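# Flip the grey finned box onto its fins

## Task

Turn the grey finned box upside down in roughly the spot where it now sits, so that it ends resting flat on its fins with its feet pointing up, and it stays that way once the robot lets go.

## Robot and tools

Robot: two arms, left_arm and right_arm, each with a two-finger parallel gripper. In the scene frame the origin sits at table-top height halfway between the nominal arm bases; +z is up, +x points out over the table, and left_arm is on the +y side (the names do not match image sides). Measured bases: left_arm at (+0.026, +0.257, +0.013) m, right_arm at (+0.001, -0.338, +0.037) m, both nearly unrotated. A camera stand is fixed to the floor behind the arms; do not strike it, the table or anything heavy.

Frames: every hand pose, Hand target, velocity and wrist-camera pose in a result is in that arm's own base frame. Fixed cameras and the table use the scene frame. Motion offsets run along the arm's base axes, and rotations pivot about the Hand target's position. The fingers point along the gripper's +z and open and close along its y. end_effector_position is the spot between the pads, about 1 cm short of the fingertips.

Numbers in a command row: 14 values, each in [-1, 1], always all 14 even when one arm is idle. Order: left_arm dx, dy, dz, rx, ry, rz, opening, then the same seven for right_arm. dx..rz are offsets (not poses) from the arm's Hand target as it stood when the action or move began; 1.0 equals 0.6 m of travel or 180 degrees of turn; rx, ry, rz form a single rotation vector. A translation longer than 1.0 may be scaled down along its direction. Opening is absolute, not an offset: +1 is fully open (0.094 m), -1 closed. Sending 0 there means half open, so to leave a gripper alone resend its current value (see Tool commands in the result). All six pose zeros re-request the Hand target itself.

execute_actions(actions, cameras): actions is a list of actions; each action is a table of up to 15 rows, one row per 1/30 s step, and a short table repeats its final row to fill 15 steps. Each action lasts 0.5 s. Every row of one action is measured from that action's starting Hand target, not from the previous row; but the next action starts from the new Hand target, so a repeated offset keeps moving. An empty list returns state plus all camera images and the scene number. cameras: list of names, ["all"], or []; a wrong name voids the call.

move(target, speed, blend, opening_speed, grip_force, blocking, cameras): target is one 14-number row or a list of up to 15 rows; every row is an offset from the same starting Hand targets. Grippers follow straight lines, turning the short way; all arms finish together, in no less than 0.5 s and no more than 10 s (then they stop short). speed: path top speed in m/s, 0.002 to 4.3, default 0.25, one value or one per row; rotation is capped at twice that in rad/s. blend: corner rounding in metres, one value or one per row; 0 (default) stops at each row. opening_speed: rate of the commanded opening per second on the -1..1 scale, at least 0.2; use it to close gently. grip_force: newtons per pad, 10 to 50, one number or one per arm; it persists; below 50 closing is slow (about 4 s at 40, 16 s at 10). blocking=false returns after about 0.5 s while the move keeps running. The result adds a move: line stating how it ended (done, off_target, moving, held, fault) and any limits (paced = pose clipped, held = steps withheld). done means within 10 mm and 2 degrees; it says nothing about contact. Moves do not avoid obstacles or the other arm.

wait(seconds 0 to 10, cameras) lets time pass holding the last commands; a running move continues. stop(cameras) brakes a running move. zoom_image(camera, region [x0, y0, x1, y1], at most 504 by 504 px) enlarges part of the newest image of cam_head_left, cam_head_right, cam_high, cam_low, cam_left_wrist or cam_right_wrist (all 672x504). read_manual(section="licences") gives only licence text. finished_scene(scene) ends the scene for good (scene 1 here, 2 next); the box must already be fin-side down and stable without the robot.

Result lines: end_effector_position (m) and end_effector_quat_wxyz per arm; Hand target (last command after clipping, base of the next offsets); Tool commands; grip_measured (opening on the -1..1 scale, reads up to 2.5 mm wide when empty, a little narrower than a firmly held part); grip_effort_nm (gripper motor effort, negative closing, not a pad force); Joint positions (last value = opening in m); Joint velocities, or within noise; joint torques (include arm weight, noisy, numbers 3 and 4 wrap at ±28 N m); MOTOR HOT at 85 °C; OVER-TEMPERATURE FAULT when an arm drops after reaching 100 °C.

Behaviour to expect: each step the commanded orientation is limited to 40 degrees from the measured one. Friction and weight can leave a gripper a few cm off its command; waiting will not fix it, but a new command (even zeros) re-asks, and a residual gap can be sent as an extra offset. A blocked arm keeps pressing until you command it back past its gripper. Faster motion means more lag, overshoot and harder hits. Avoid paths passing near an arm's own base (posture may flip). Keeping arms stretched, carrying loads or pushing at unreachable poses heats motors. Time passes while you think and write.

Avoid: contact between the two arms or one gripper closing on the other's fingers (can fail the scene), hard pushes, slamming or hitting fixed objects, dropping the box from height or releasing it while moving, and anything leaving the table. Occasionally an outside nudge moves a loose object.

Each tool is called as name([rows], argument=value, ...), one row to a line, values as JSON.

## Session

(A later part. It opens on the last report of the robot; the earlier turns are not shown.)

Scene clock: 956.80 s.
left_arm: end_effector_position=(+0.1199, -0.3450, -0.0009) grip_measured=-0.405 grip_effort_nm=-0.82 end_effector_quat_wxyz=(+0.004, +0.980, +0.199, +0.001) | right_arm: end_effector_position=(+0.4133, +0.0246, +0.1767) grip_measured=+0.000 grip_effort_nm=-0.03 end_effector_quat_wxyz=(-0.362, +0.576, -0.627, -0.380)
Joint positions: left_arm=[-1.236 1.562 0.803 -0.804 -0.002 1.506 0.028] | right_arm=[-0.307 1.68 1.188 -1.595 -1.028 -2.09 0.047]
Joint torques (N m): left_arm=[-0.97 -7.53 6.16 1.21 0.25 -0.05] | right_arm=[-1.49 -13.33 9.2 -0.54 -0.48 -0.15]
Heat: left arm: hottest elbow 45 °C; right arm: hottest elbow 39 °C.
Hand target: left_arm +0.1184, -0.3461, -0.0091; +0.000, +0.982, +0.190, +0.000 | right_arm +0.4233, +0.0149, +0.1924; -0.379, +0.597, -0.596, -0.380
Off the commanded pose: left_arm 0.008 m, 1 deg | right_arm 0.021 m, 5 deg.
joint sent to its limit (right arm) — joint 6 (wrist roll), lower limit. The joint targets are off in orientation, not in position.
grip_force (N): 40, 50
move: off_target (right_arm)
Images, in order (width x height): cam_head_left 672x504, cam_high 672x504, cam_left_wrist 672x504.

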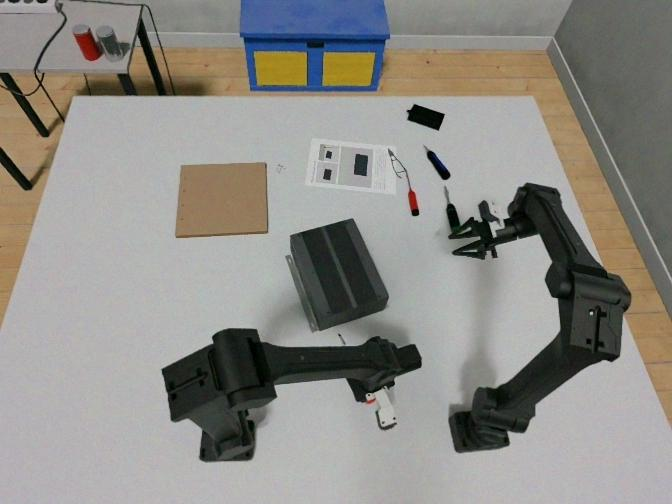

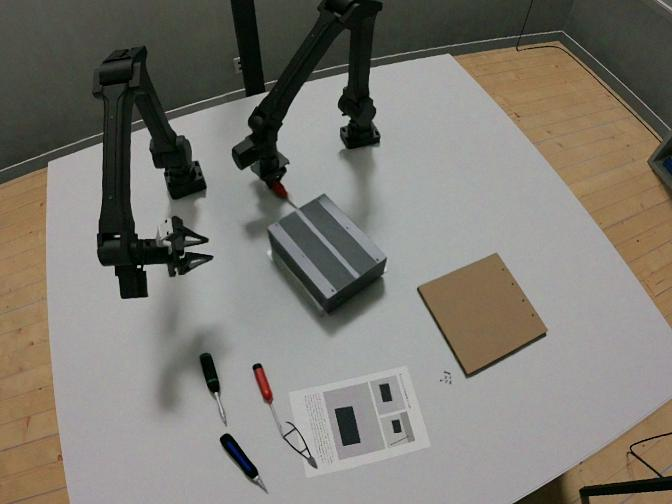

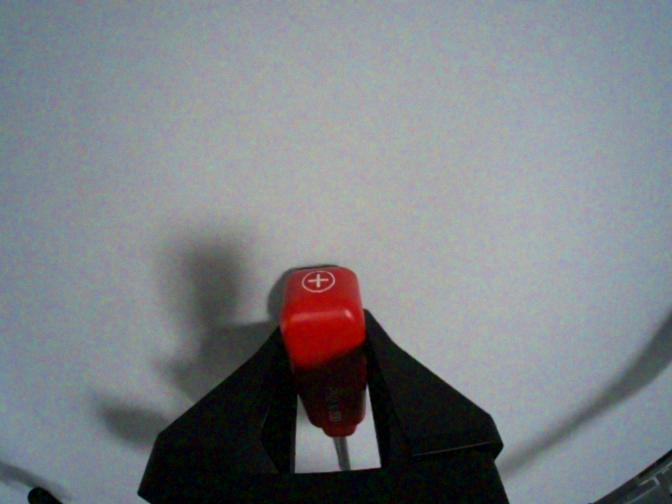

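move([
  [-0.01,0.023,0,0,0,0,-0.6,0,0,0,0,0,0,0],
  [0.06,0.053,0,0,0,0,-0.6,0,0,0,0,0,0,0],
  [0.09,0.066,0,0,0,0,-0.6,0,0,0,0,0,0,0],
], speed=0.05, cameras=["cam_head_left","cam_high"])

zoom_image(camera="cam_head_left", region=[280, 260, 430, 440])

Scene clock: 966.67 s.
left_arm: end_effector_position=(+0.1674, -0.3185, -0.0010) grip_measured=-0.405 grip_effort_nm=-0.82 end_effector_quat_wxyz=(+0.013, +0.985, +0.174, +0.000) | right_arm: end_effector_position=(+0.4133, +0.0246, +0.1767) grip_measured=+0.000 grip_effort_nm=-0.03 end_effector_quat_wxyz=(-0.362, +0.576, -0.627, -0.380)
Joint positions: left_arm=[-1.081 1.539 0.775 -0.782 0.009 1.71 0.028] | right_arm=[-0.307 1.68 1.188 -1.595 -1.028 -2.09 0.047]
Joint torques (N m): left_arm=[1.26 -7.94 5.2 0.66 -0.15 -0.29] | right_arm=[-1.96 -13.22 8.95 -0.75 -0.52 -0.13]
Heat: left arm: hottest elbow 45 °C; right arm: hottest elbow 39 °C.
Hand target: left_arm +0.1724, -0.3066, -0.0091; +0.000, +0.982, +0.190, +0.000 | right_arm +0.4233, +0.0149, +0.1924; -0.379, +0.597, -0.596, -0.380
Off the commanded pose: left_arm 0.015 m, 2 deg | right_arm 0.021 m, 5 deg.
joint sent to its limit (right arm) — joint 6 (wrist roll), lower limit. The joint targets are off in orientation, not in position.
grip_force (N): 40, 50
move: off_target (left_arm, right_arm)
Images, in order (width x height): cam_head_left 672x504, cam_high 672x504.

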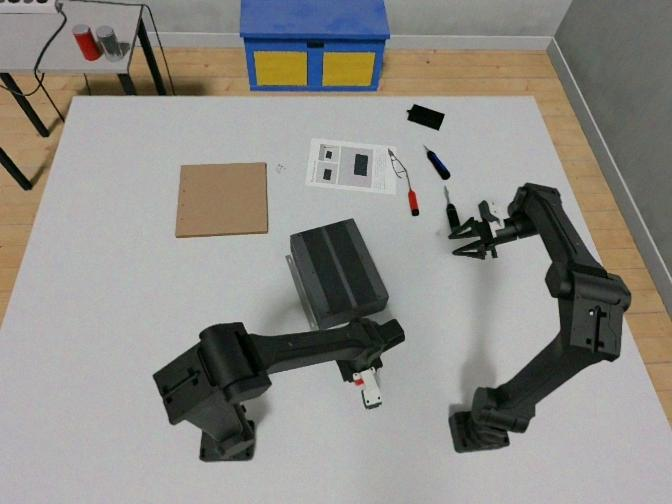

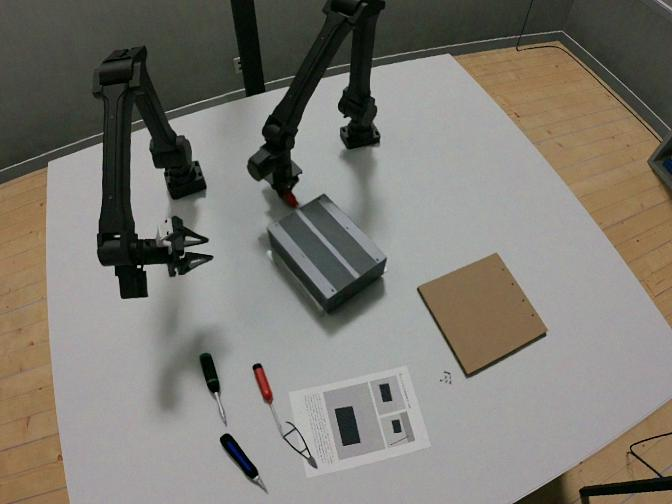

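Scaled by 2.800.

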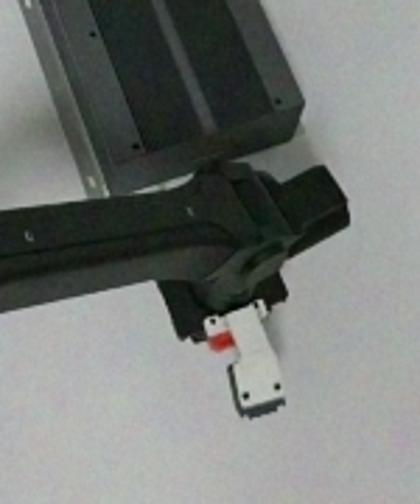

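move(target=[0.14,0.054,0.003,0,0,0,-0.6,0,0,0,0,0,0,0], speed=0.05, cameras=["cam_head_left","cam_high","cam_left_wrist"])

zoom_image(camera="cam_head_left", region=[280, 260, 430, 440])

Scene clock: 986.97 s.
left_arm: end_effector_position=(+0.2362, -0.2751, -0.0004) grip_measured=-0.405 grip_effort_nm=-0.82 end_effector_quat_wxyz=(+0.008, +0.983, +0.185, -0.007) | right_arm: end_effector_position=(+0.4133, +0.0246, +0.1767) grip_measured=+0.000 grip_effort_nm=-0.03 end_effector_quat_wxyz=(-0.362, +0.576, -0.627, -0.380)
Joint positions: left_arm=[-0.851 1.554 0.796 -0.805 0.02 1.919 0.028] | right_arm=[-0.307 1.68 1.188 -1.595 -1.028 -2.09 0.047]
Joint torques (N m): left_arm=[2.02 -5.89 8.72 0.83 -0.59 0.04] | right_arm=[-1.26 -13.1 9.09 -0.81 -0.53 -0.12]
Heat: left arm: hottest elbow 44 °C; right arm: hottest elbow 39 °C.
Hand target: left_arm +0.2564, -0.2743, -0.0072; +0.000, +0.982, +0.190, +0.000 | right_arm +0.4233, +0.0149, +0.1924; -0.379, +0.597, -0.596, -0.380
Off the commanded pose: left_arm 0.021 m, 1 deg | right_arm 0.021 m, 5 deg.
joint sent to its limit (right arm) — joint 6 (wrist roll), lower limit. The joint targets are off in orientation, not in position.
grip_force (N): 40, 50
move: off_target (left_arm, right_arm)
Images, in order (width x height): cam_head_left 672x504, cam_high 672x504, cam_left_wrist 672x504.

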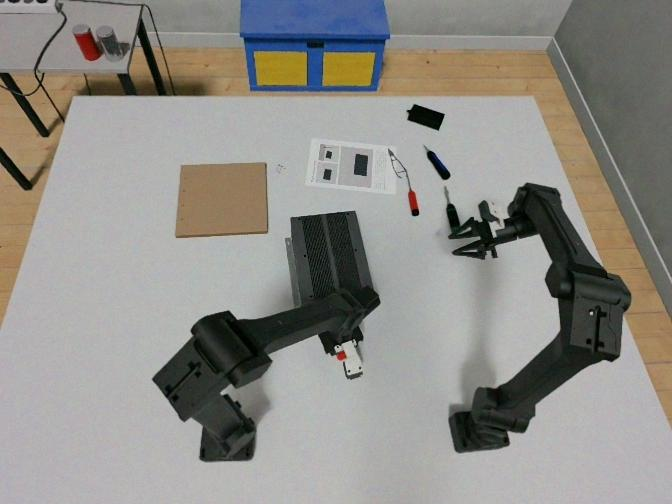

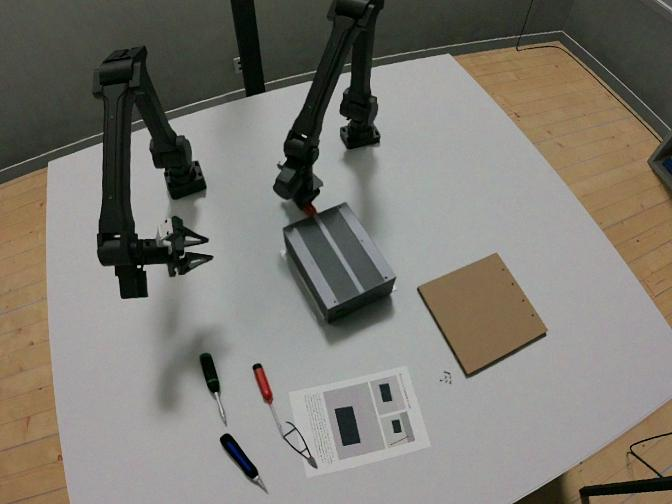

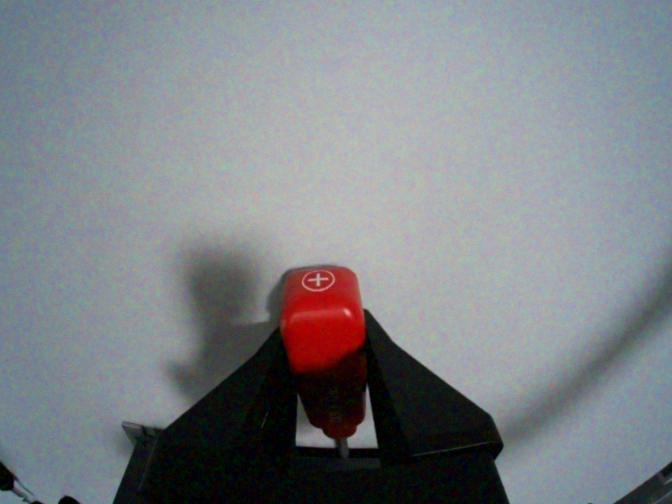

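Scaled by 2.800.

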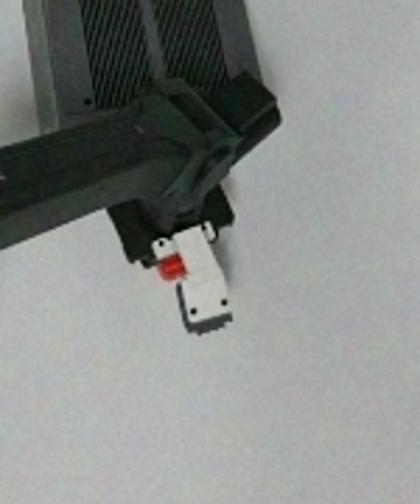

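move([
  [0,0,0,0,0,0,0.1,0,0,0,0,0,0,0],
  [0,0,0.3,0,0,0,0.1,0,0,0,0,0,0,0],
  [-0.05,0.35,0.35,0,0,0,0.1,0,0,0,0,0,0,0],
], speed=[0.05,0.12,0.25], opening_speed=1, cameras=["all"])

zoom_image(camera="cam_head_left", region=[270, 200, 410, 360])

zoom_image(camera="cam_low", region=[260, 240, 400, 310])

Scene clock: 999.33 s.
left_arm: end_effector_position=(+0.2277, -0.0687, +0.2025) grip_measured=+0.097 grip_effort_nm=0.16 end_effector_quat_wxyz=(-0.070, +0.946, +0.312, +0.056) | right_arm: end_effector_position=(+0.4133, +0.0246, +0.1767) grip_measured=+0.000 grip_effort_nm=-0.03 end_effector_quat_wxyz=(-0.362, +0.576, -0.627, -0.380)
Joint positions: left_arm=[-0.422 0.954 0.873 -1.502 -0.18 2.08 0.052] | right_arm=[-0.307 1.68 1.188 -1.595 -1.028 -2.09 0.047]
Joint torques (N m): left_arm=[0.15 -2.61 8.32 0.16 -0.1 -0.05] | right_arm=[-1.96 -13.39 8.96 -0.72 -0.48 -0.15]
Heat: left arm: hottest elbow 45 °C; right arm: hottest elbow 39 °C.
Hand target: left_arm +0.2264, -0.0642, +0.2028; +0.000, +0.982, +0.190, +0.000 | right_arm +0.4233, +0.0149, +0.1924; -0.379, +0.597, -0.596, -0.380
Off the commanded pose: left_arm 0.005 m, 18 deg | right_arm 0.021 m, 5 deg.
joint sent to its limit (left arm) — joint 6 (wrist roll), upper limit. The joint targets are off in orientation, not in position.
joint sent to its limit (right arm) — joint 6 (wrist roll), lower limit. The joint targets are off in orientation, not in position.
grip_force (N): 40, 50
move: off_target (left_arm, right_arm)

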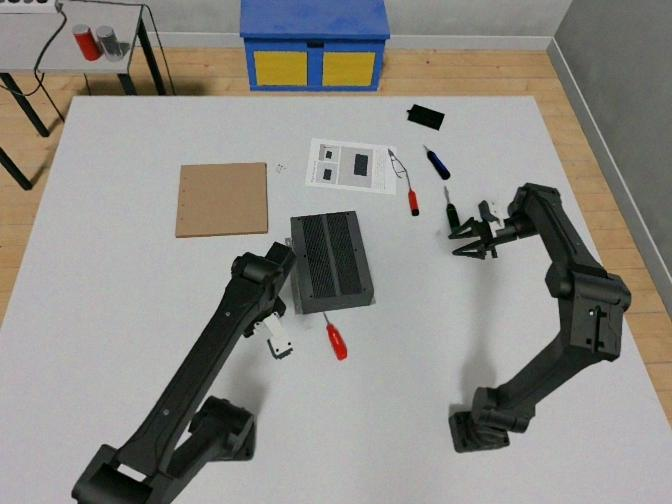

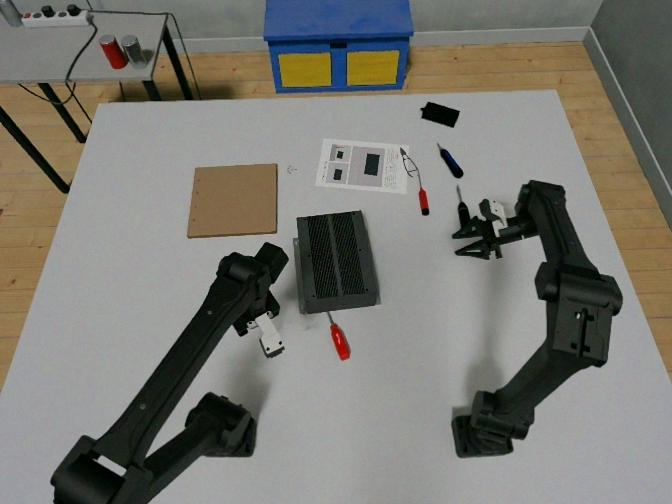

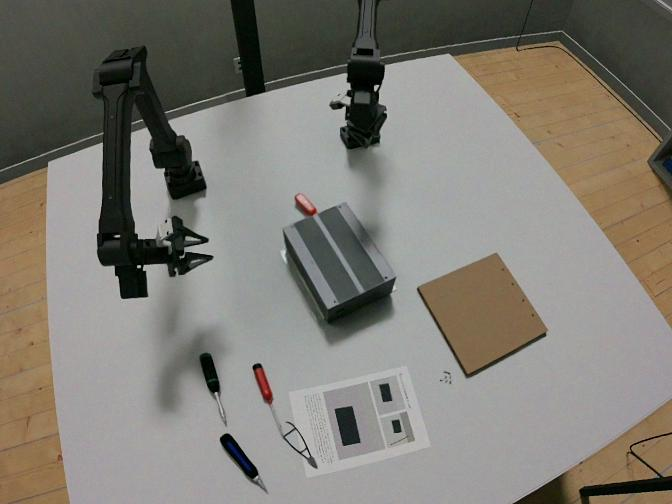

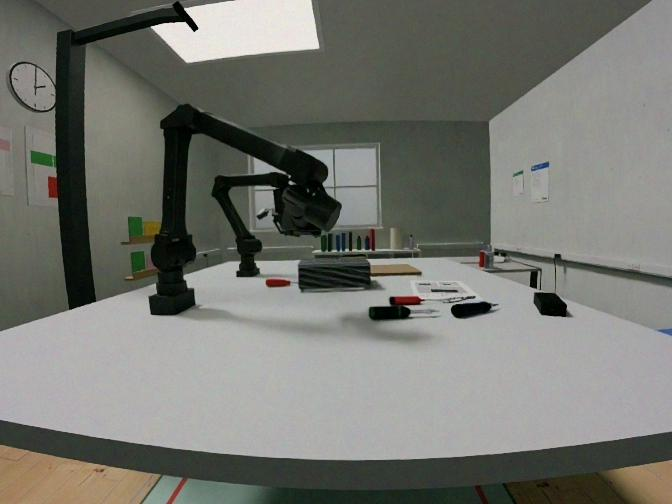

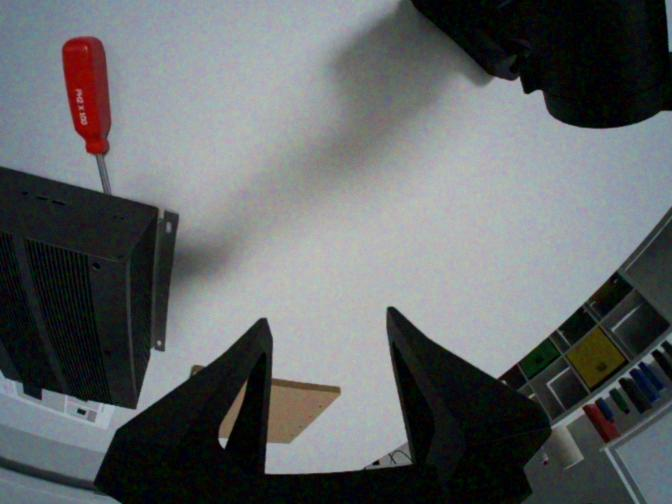

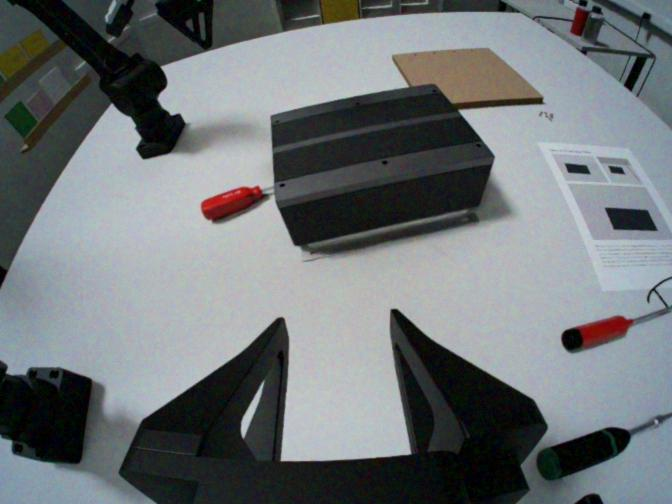

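Scaled by 3.150.

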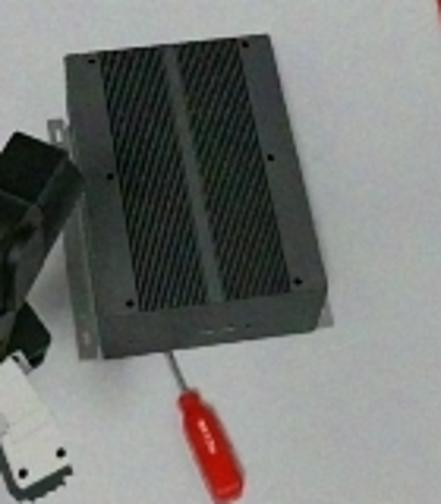

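Scaled by 3.600.

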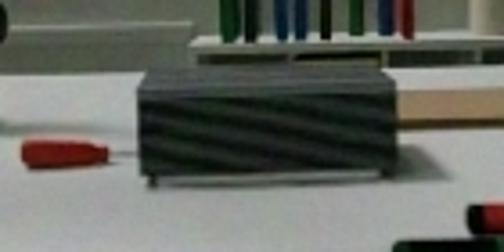

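move([
  [0.35,0.1,0.06,0,0,0.47,-0.6,-0.15,0.2,0.05,-0.08,0.06,-0.19,0.1],
  [0.65,-0.1,0.03,0,0,0.945,-0.6,-0.27,0.48,0.0,-0.168,0.122,-0.388,0.1],
  [0.673,-0.21,0,0,0,0.945,-1,-0.27,0.48,-0.15,-0.168,0.122,-0.388,0.1],
], blend=[0.04,0.04,0], grip_force=[50,50], cameras=["cam_left_wrist","cam_right_wrist","cam_head_left"])

Scene clock: 1052.60 s.
left_arm: end_effector_position=(+0.6184, -0.1924, +0.2078) grip_measured=-0.988 grip_effort_nm=-0.49 end_effector_quat_wxyz=(+0.000, -0.095, +0.996, -0.001) | right_arm: end_effector_position=(+0.2611, +0.2939, +0.0985) grip_measured=+0.098 grip_effort_nm=0.08 end_effector_quat_wxyz=(+0.248, -0.149, +0.957, +0.031)
Joint positions: left_arm=[-0.301 2.083 2.157 -1.644 0.002 -0.49 0.001] | right_arm=[0.985 1.248 0.721 -0.645 0.318 0.61 0.052]
Joint torques (N m): left_arm=[-0.09 -17.44 12.08 0.28 -0.08 -0.32] | right_arm=[0.91 -6.71 8.03 1.74 0.42 0.05]
Heat: left arm: hottest elbow 45 °C; right arm: hottest elbow 40 °C.
Hand target: left_arm +0.6301, -0.1903, +0.2030; +0.000, -0.105, +0.994, +0.000 | right_arm +0.2611, +0.3030, +0.1023; +0.255, -0.150, +0.954, +0.040
Off the commanded pose: left_arm 0.013 m, 1 deg | right_arm 0.010 m, 1 deg.
move: off_target (left_arm); target 3's new opening was sent with left_arm's hand 0.013 m and 1 deg from that target
Images, in order (width x height): cam_head_left 672x504, cam_left_wrist 672x504, cam_right_wrist 672x504.

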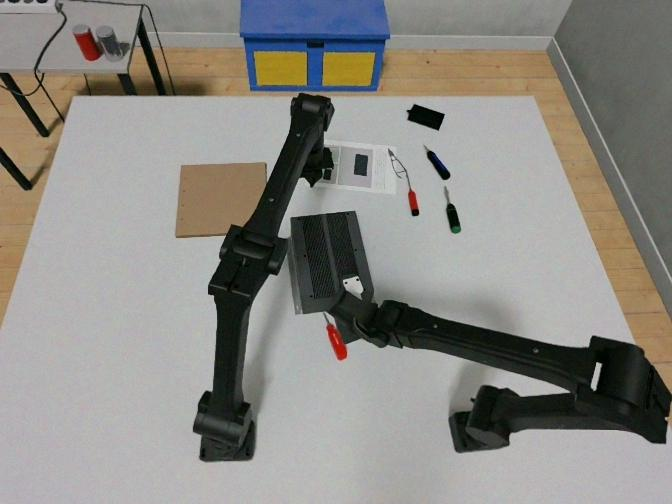

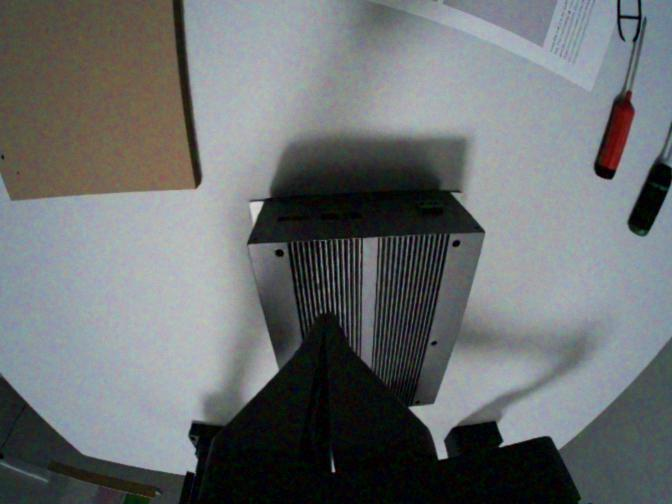

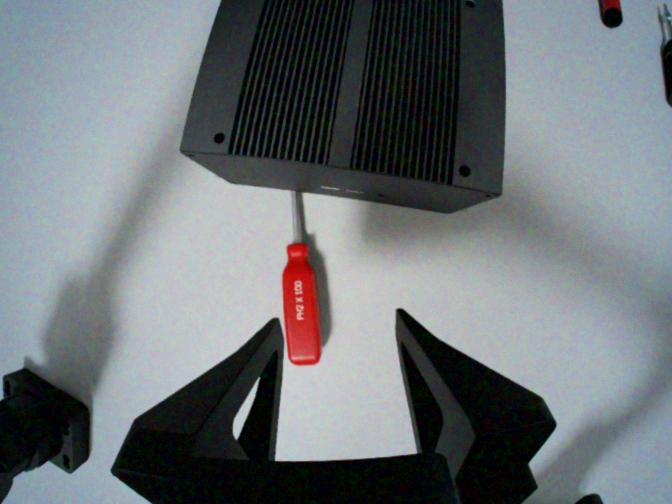

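move([
  [0.05,0,0,0,0,0,-1,-0.015,0.043,-0.1,0,0,0,0.1],
  [0.05,0,-0.315,0,0,0,-1,-0.015,0.043,-0.205,0,0,0,0.1],
], speed=0.12, cameras=["cam_left_wrist","cam_right_wrist","cam_low"])

Scene clock: 1076.87 s.
left_arm: end_effector_position=(+0.6577, -0.1955, +0.0353) grip_measured=-0.989 grip_effort_nm=-0.59 end_effector_quat_wxyz=(+0.009, -0.101, +0.995, -0.005) | right_arm: end_effector_position=(+0.2548, +0.3239, -0.0185) grip_measured=+0.098 grip_effort_nm=0.08 end_effector_quat_wxyz=(+0.252, -0.149, +0.955, +0.036)
Joint positions: left_arm=[-0.288 2.249 1.985 -1.287 0.002 -0.49 0.001] | right_arm=[1.048 1.573 0.636 -0.241 0.343 0.67 0.052]
Joint torques (N m): left_arm=[-0.09 -19.02 8.46 1.09 -0.07 -0.19] | right_arm=[0.15 -8.59 5.27 1.63 0.37 0.04]
Heat: left arm: hottest elbow 46 °C; right arm: hottest elbow 39 °C.
Hand target: left_arm +0.6603, -0.1902, +0.0139; +0.001, -0.105, +0.994, +0.000 | right_arm +0.2521, +0.3289, -0.0206; +0.255, -0.150, +0.954, +0.040
Off the commanded pose: left_arm 0.022 m, 1 deg | right_arm 0.006 m, 0 deg.
move: off_target (left_arm)
Images, in order (width x height): cam_low 672x504, cam_left_wrist 672x504, cam_right_wrist 672x504.

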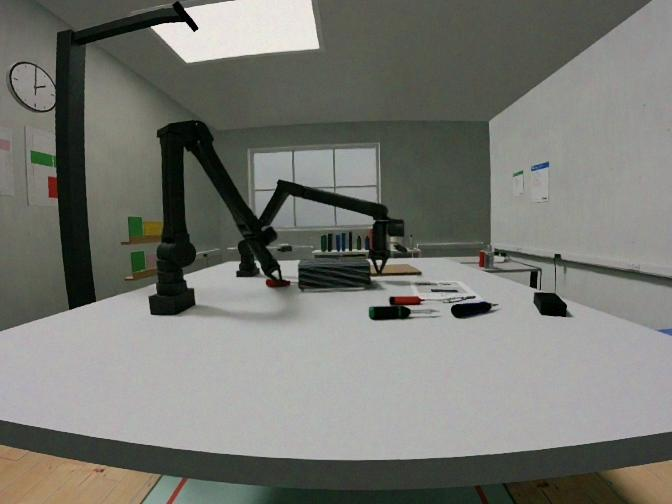

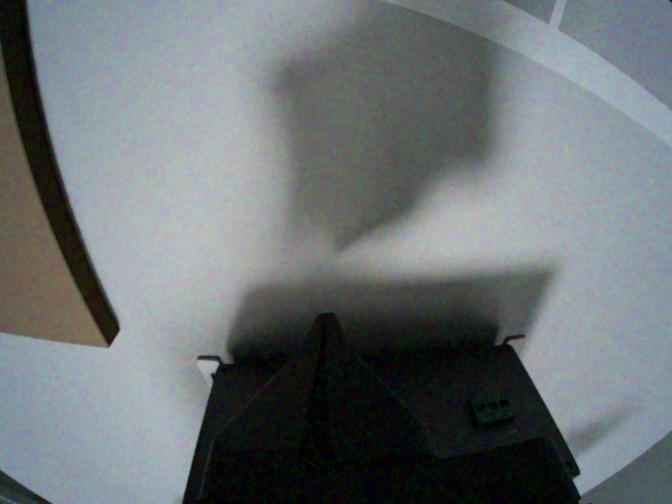

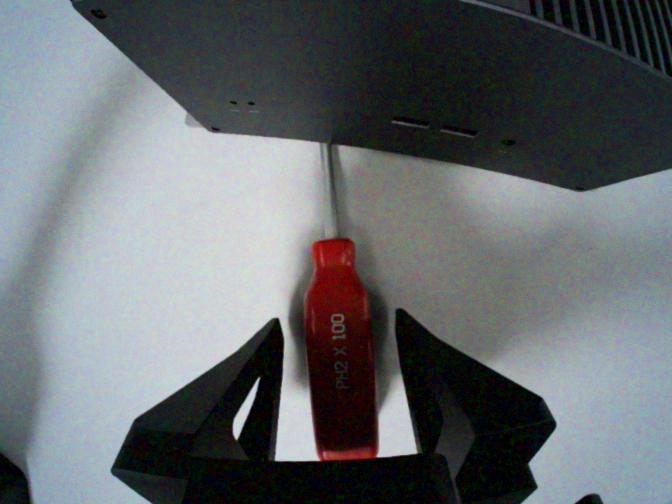

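move([
  [-0.02,-0.003,-0.02,0,0,0,-1,0,0,0,0,0,0,-0.6],
  [-0.02,-0.003,-0.02,0,0,0,-1,0.075,0.023,0,0,0,-0.03,-0.6],
], speed=0.05, opening_speed=0.7, cameras=["cam_left_wrist","cam_right_wrist","cam_low"])

zoom_image(camera="cam_low", region=[240, 230, 420, 310])

Scene clock: 1085.93 s.
left_arm: end_effector_position=(+0.6510, -0.1934, +0.0133) grip_measured=-0.989 grip_effort_nm=-0.60 end_effector_quat_wxyz=(+0.009, -0.101, +0.995, -0.004) | right_arm: end_effector_position=(+0.2707, +0.3395, -0.0186) grip_measured=-0.407 grip_effort_nm=-1.04 end_effector_quat_wxyz=(+0.250, -0.133, +0.959, +0.031)
Joint positions: left_arm=[-0.288 2.249 1.925 -1.228 0 -0.49 0.001] | right_arm=[1.036 1.623 0.707 -0.275 0.347 0.693 0.028]
Joint torques (N m): left_arm=[-0.73 -20.37 7.8 0.72 -0.03 -0.29] | right_arm=[-4.37 -6.83 8.61 1.29 0.64 0.08]
Heat: left arm: hottest elbow 47 °C; right arm: hottest elbow 38 °C.
Hand target: left_arm +0.6481, -0.1920, +0.0019; +0.000, -0.105, +0.994, +0.000 | right_arm +0.2972, +0.3426, -0.0206; +0.256, -0.105, +0.960, +0.028
Off the commanded pose: left_arm 0.012 m, 1 deg | right_arm 0.027 m, 3 deg.
move: off_target (left_arm, right_arm)
Images, in order (width x height): cam_low 672x504, cam_left_wrist 672x504, cam_right_wrist 672x504.

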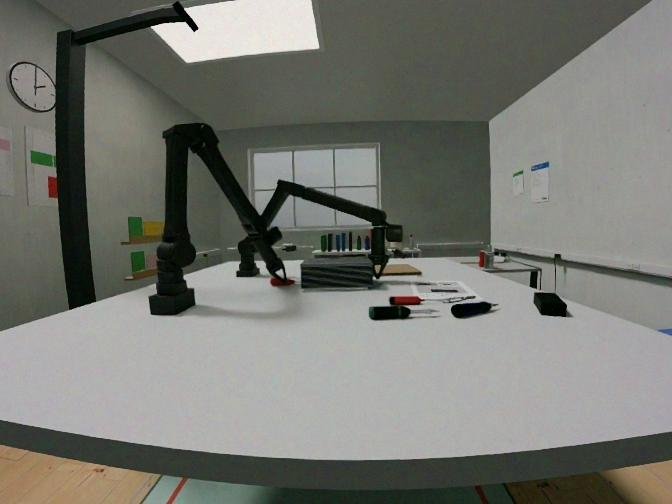

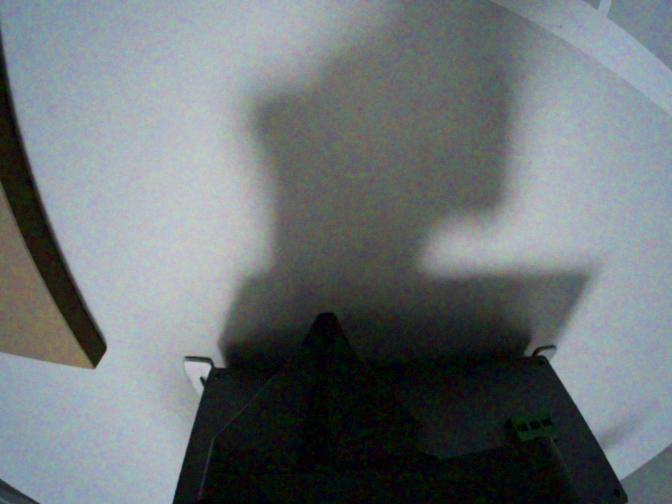

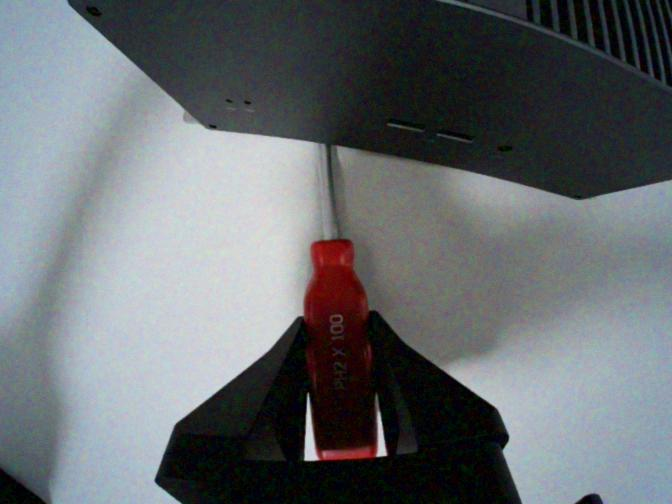

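Scaled by 2.800.

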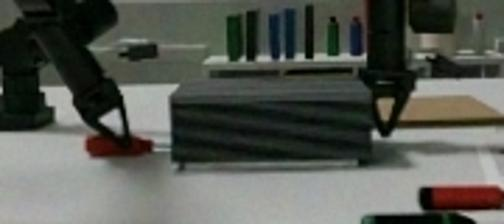

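move(target=[-0.02,-0.004,0,0,0,0,-1,0.09,0.022,0,0,0,0,-0.6], speed=0.05, cameras=["cam_left_wrist","cam_right_wrist","cam_low"])

zoom_image(camera="cam_low", region=[240, 230, 420, 310])

Scene clock: 1092.20 s.
left_arm: end_effector_position=(+0.6527, -0.1929, +0.0066) grip_measured=-0.989 grip_effort_nm=-0.59 end_effector_quat_wxyz=(+0.020, -0.100, +0.995, -0.005) | right_arm: end_effector_position=(+0.3136, +0.3515, -0.0184) grip_measured=-0.407 grip_effort_nm=-1.04 end_effector_quat_wxyz=(+0.244, -0.127, +0.961, +0.030)
Joint positions: left_arm=[-0.288 2.245 1.899 -1.184 -0.005 -0.489 0.001] | right_arm=[0.958 1.69 0.806 -0.295 0.315 0.632 0.028]
Joint torques (N m): left_arm=[-1.44 -22.3 5.79 -0.06 0.17 -0.37] | right_arm=[-5.13 -7.71 9.84 1.98 0.59 -0.18]
Heat: left arm: hottest elbow 47 °C; right arm: hottest elbow 39 °C.
Hand target: left_arm +0.6362, -0.1945, +0.0019; +0.000, -0.105, +0.994, +0.000 | right_arm +0.3512, +0.3557, -0.0206; +0.256, -0.105, +0.961, +0.028
Off the commanded pose: left_arm 0.017 m, 2 deg | right_arm 0.038 m, 3 deg.
move: off_target (left_arm, right_arm)
Images, in order (width x height): cam_low 672x504, cam_left_wrist 672x504, cam_right_wrist 672x504.

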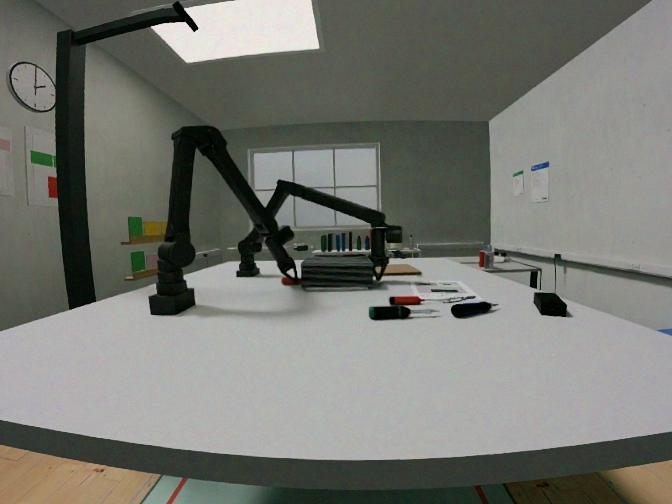

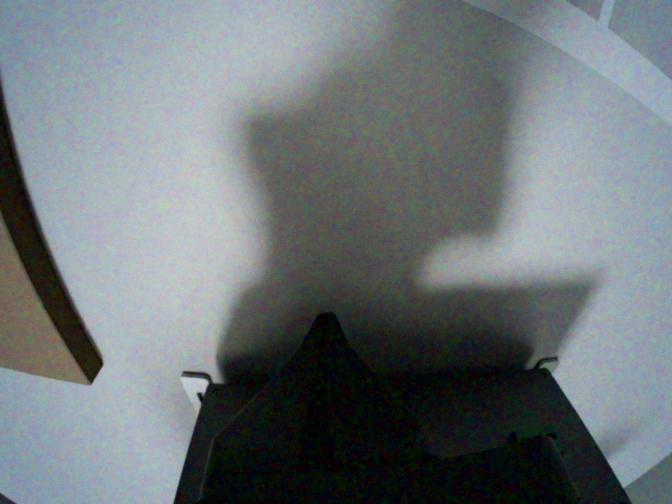

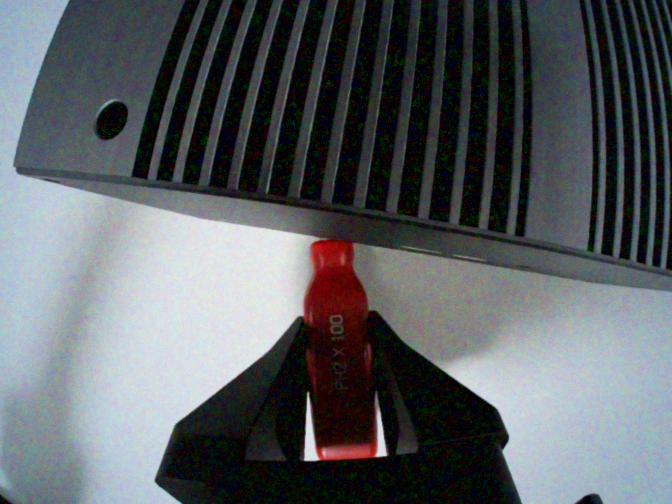

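Scaled by 2.800.

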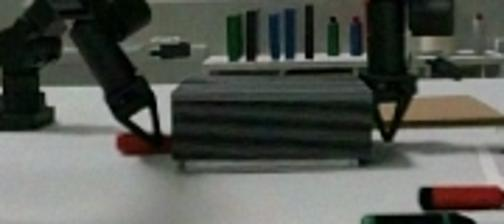

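move([
  [0,0,0,0,0,0,-1,-0.06,-0.01,0,0,0,0,0.0],
  [0,0,0,0,0,0,-1,-0.12,-0.02,0.2,0,0,0,0.0],
  [0,0,0,0,0,0,-1,-0.16,-0.1,0.12,0,0,0,0.3],
], speed=[0.1,0.1,0.15], opening_speed=1, cameras=["cam_right_wrist","cam_high","cam_head_left","cam_low"])

zoom_image(camera="cam_low", region=[280, 245, 400, 305])

Scene clock: 1106.03 s.
left_arm: end_effector_position=(+0.6503, -0.1922, +0.0045) grip_measured=-0.989 grip_effort_nm=-0.59 end_effector_quat_wxyz=(+0.017, -0.100, +0.995, -0.004) | right_arm: end_effector_position=(+0.2527, +0.2906, +0.0451) grip_measured=+0.298 grip_effort_nm=0.08 end_effector_quat_wxyz=(+0.248, -0.106, +0.963, +0.017)
Joint positions: left_arm=[-0.288 2.244 1.892 -1.184 -0.005 -0.489 0.001] | right_arm=[1.019 1.358 0.651 -0.513 0.368 0.735 0.061]
Joint velocities: left_arm=[0.005 -0.015 -0.007 -0.007 0.007 -0.183 -0.001] | right_arm=[within noise]
Joint torques (N m): left_arm=[-1.61 -22.12 6.26 -0.05 0.18 -0.38] | right_arm=[-0.73 -8.59 6.57 1.54 0.28 -0.05]
Heat: left arm: hottest elbow 45 °C; right arm: hottest elbow 39 °C.
Hand target: left_arm +0.6361, -0.1945, +0.0018; +0.000, -0.105, +0.994, +0.000 | right_arm +0.2550, +0.2958, +0.0513; +0.256, -0.105, +0.960, +0.028
Off the commanded pose: left_arm 0.015 m, 2 deg | right_arm 0.008 m, 2 deg.
move: off_target (left_arm)
Images, in order (width x height): cam_head_left 672x504, cam_high 672x504, cam_low 672x504, cam_right_wrist 672x504.

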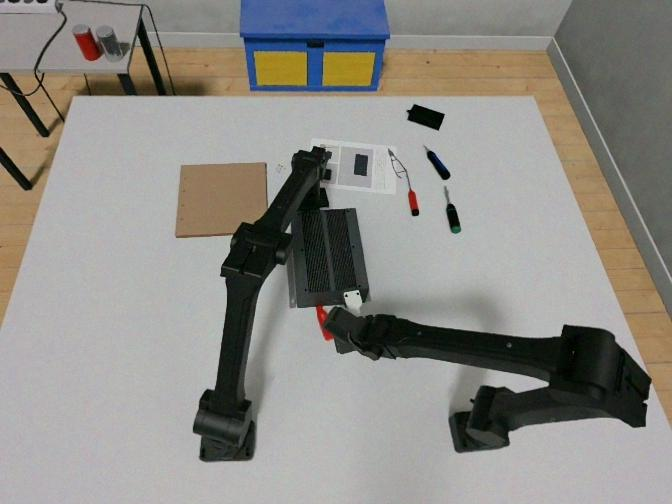

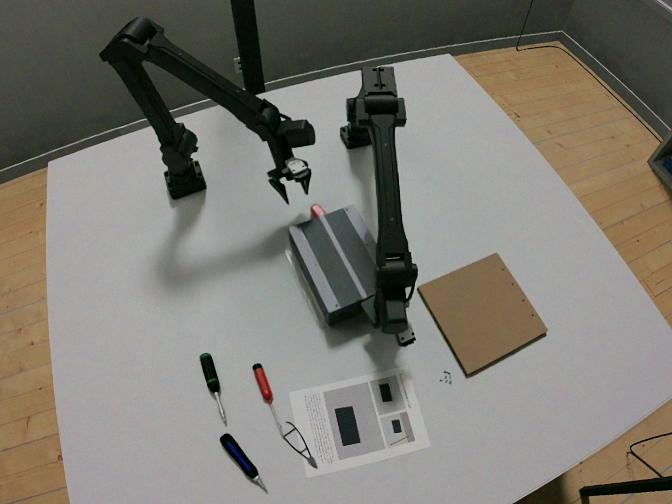

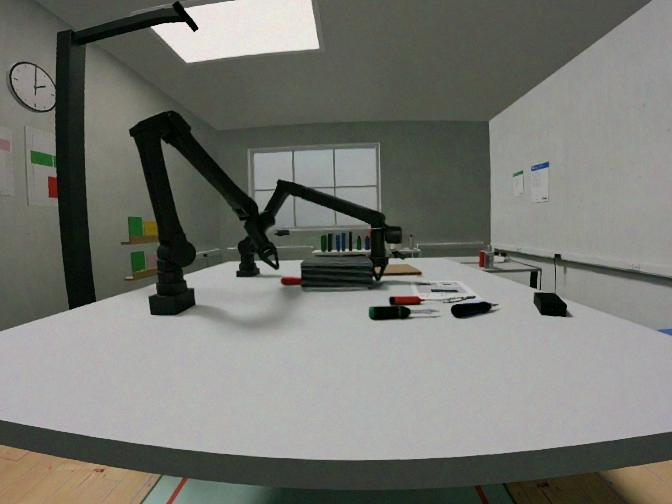

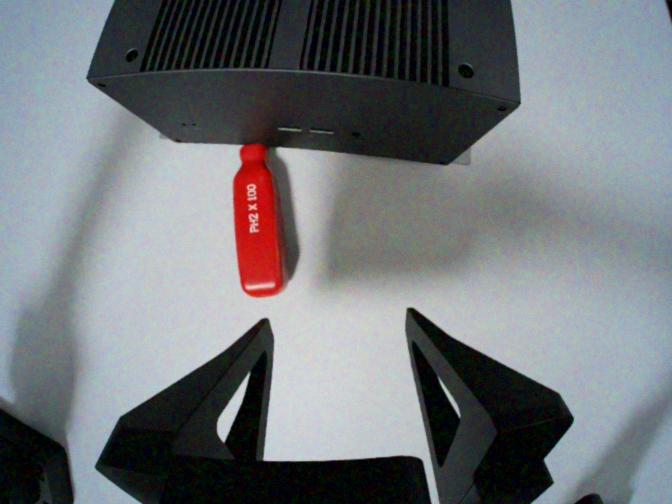

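Scaled by 4.200.

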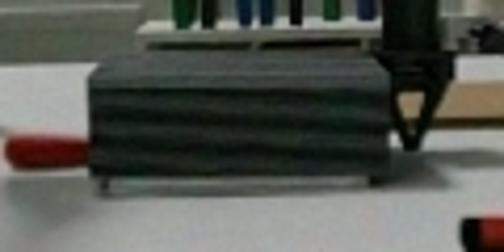

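move([
  [0.01,0,0.02,0,0,0,-1,0.097,0.098,0,0,0,0,0.2],
  [0.03,0,0.02,0,0,0,-1,0.097,0.098,-0.12,0,0,0,0.2],
  [0.03,0,0.05,0,0,0,-1,0.097,0.098,-0.12,0,0,0,-0.6],
  [0.03,0,0.1,0,0,0,-1,-0.097,0.048,-0.115,0,0,0,-0.6],
  [0.03,0,0.3,0,0,0,-1,-0.097,0.048,0.17,0,0,0,-0.6],
], speed=[0.1,0.08,0.1,0.08,0.12], cameras=["cam_right_wrist","cam_head_left"])

Scene clock: 1135.63 s.
left_arm: end_effector_position=(+0.6464, -0.1913, +0.1594) grip_measured=-0.989 grip_effort_nm=-0.59 end_effector_quat_wxyz=(-0.019, -0.100, +0.995, +0.010) | right_arm: end_effector_position=(+0.1949, +0.3059, +0.1303) grip_measured=-0.409 grip_effort_nm=-1.04 end_effector_quat_wxyz=(+0.245, -0.109, +0.963, +0.003)
Joint positions: left_arm=[-0.288 2.213 2.25 -1.651 -0.003 -0.489 0.001] | right_arm=[1.207 1.201 0.789 -0.91 0.432 0.928 0.028]
Joint torques (N m): left_arm=[-0.79 -22.3 12.04 0.24 0.13 -0.3] | right_arm=[0.91 -6.89 11.15 0.73 0.36 0.08]
Heat: left arm: hottest elbow 45 °C; right arm: hottest elbow 39 °C.
Hand target: left_arm +0.6541, -0.1946, +0.1818; +0.000, -0.105, +0.994, +0.000 | right_arm +0.1969, +0.3246, +0.1534; +0.256, -0.105, +0.960, +0.028
Off the commanded pose: left_arm 0.024 m, 3 deg | right_arm 0.030 m, 3 deg.
move: off_target (left_arm, right_arm)
Images, in order (width x height): cam_head_left 672x504, cam_right_wrist 672x504.

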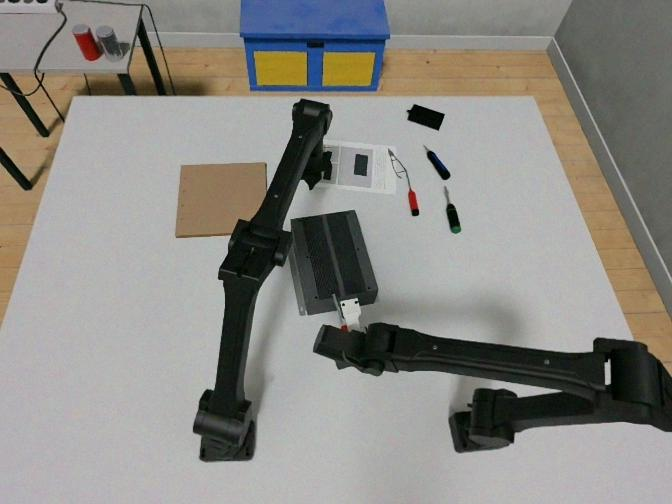

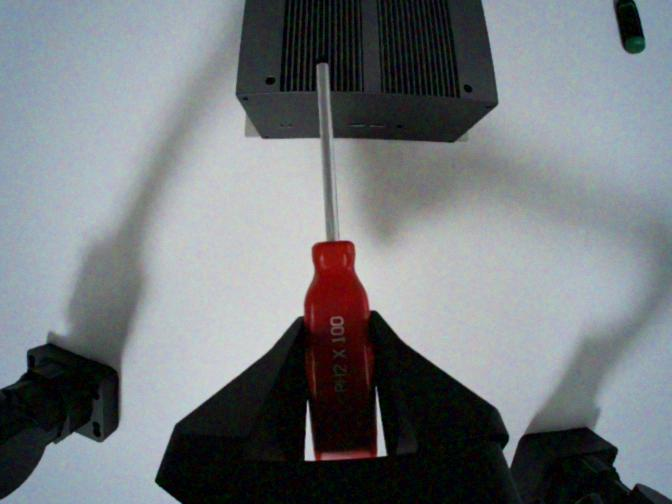

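move([
  [-0.1,0.2,0.2,0,0,0,-1,0.1,-0.35,0.02,0,0,0,-0.6],
  [-0.5,0.52,0.2,0,0,0,-1,0.27,-0.5,-0.05,0,0,0,-0.6],
  [-0.5,0.52,0.2,0,0,0,-1,0.27,-0.5,-0.297,0,0,0,-0.6],
  [-0.5,0.52,0.2,0,0,0,-1,0.27,-0.5,-0.297,0,0,0,0.1],
  [-0.5,0.52,0.2,0,0,0,-1,0.25,-0.48,0.1,0,0,0,0.1],
], speed=[0.25,0.25,0.1,0.1,0.15], cameras=["cam_right_wrist","cam_head_left"])

Scene clock: 1152.70 s.
left_arm: end_effector_position=(+0.3594, +0.1164, +0.3002) grip_measured=-0.989 grip_effort_nm=-0.59 end_effector_quat_wxyz=(+0.002, -0.107, +0.994, +0.001) | right_arm: end_effector_position=(+0.3351, +0.0313, +0.1890) grip_measured=+0.098 grip_effort_nm=0.08 end_effector_quat_wxyz=(+0.235, -0.102, +0.966, +0.028)
Joint positions: left_arm=[0.314 1.327 1.415 -1.655 -0.001 0.098 0.001] | right_arm=[0.055 0.922 0.754 -0.93 -0.077 -0.137 0.052]
Joint torques (N m): left_arm=[-0.21 -9.17 8.23 0.28 0.12 -0.07] | right_arm=[1.03 -3.43 12.01 1.07 0.06 0.02]
Heat: left arm: hottest elbow 47 °C; right arm: hottest elbow 40 °C.
Hand target: left_arm +0.3541, +0.1175, +0.3019; +0.000, -0.105, +0.994, +0.000 | right_arm +0.3469, +0.0366, +0.2134; +0.256, -0.105, +0.960, +0.028
Off the commanded pose: left_arm 0.006 m, 0 deg | right_arm 0.028 m, 3 deg.
move: off_target (right_arm)
Images, in order (width x height): cam_head_left 672x504, cam_right_wrist 672x504.

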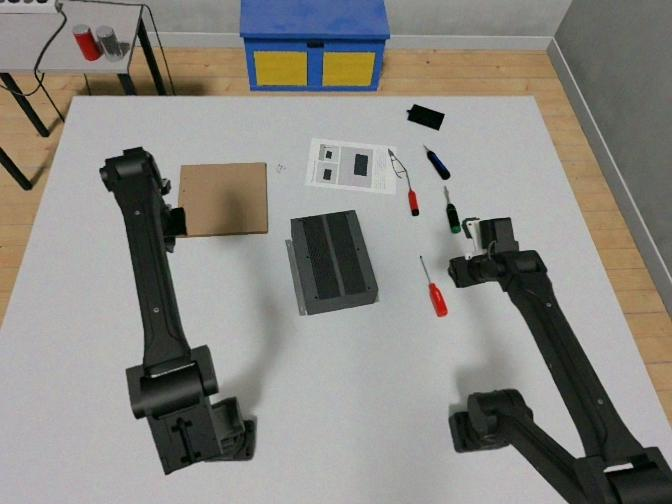

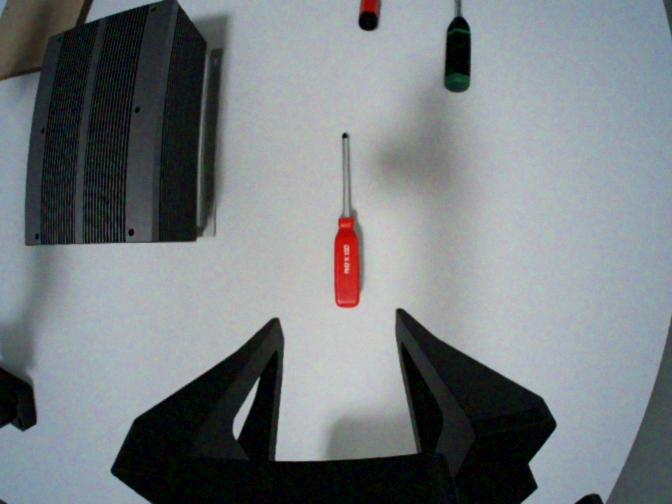

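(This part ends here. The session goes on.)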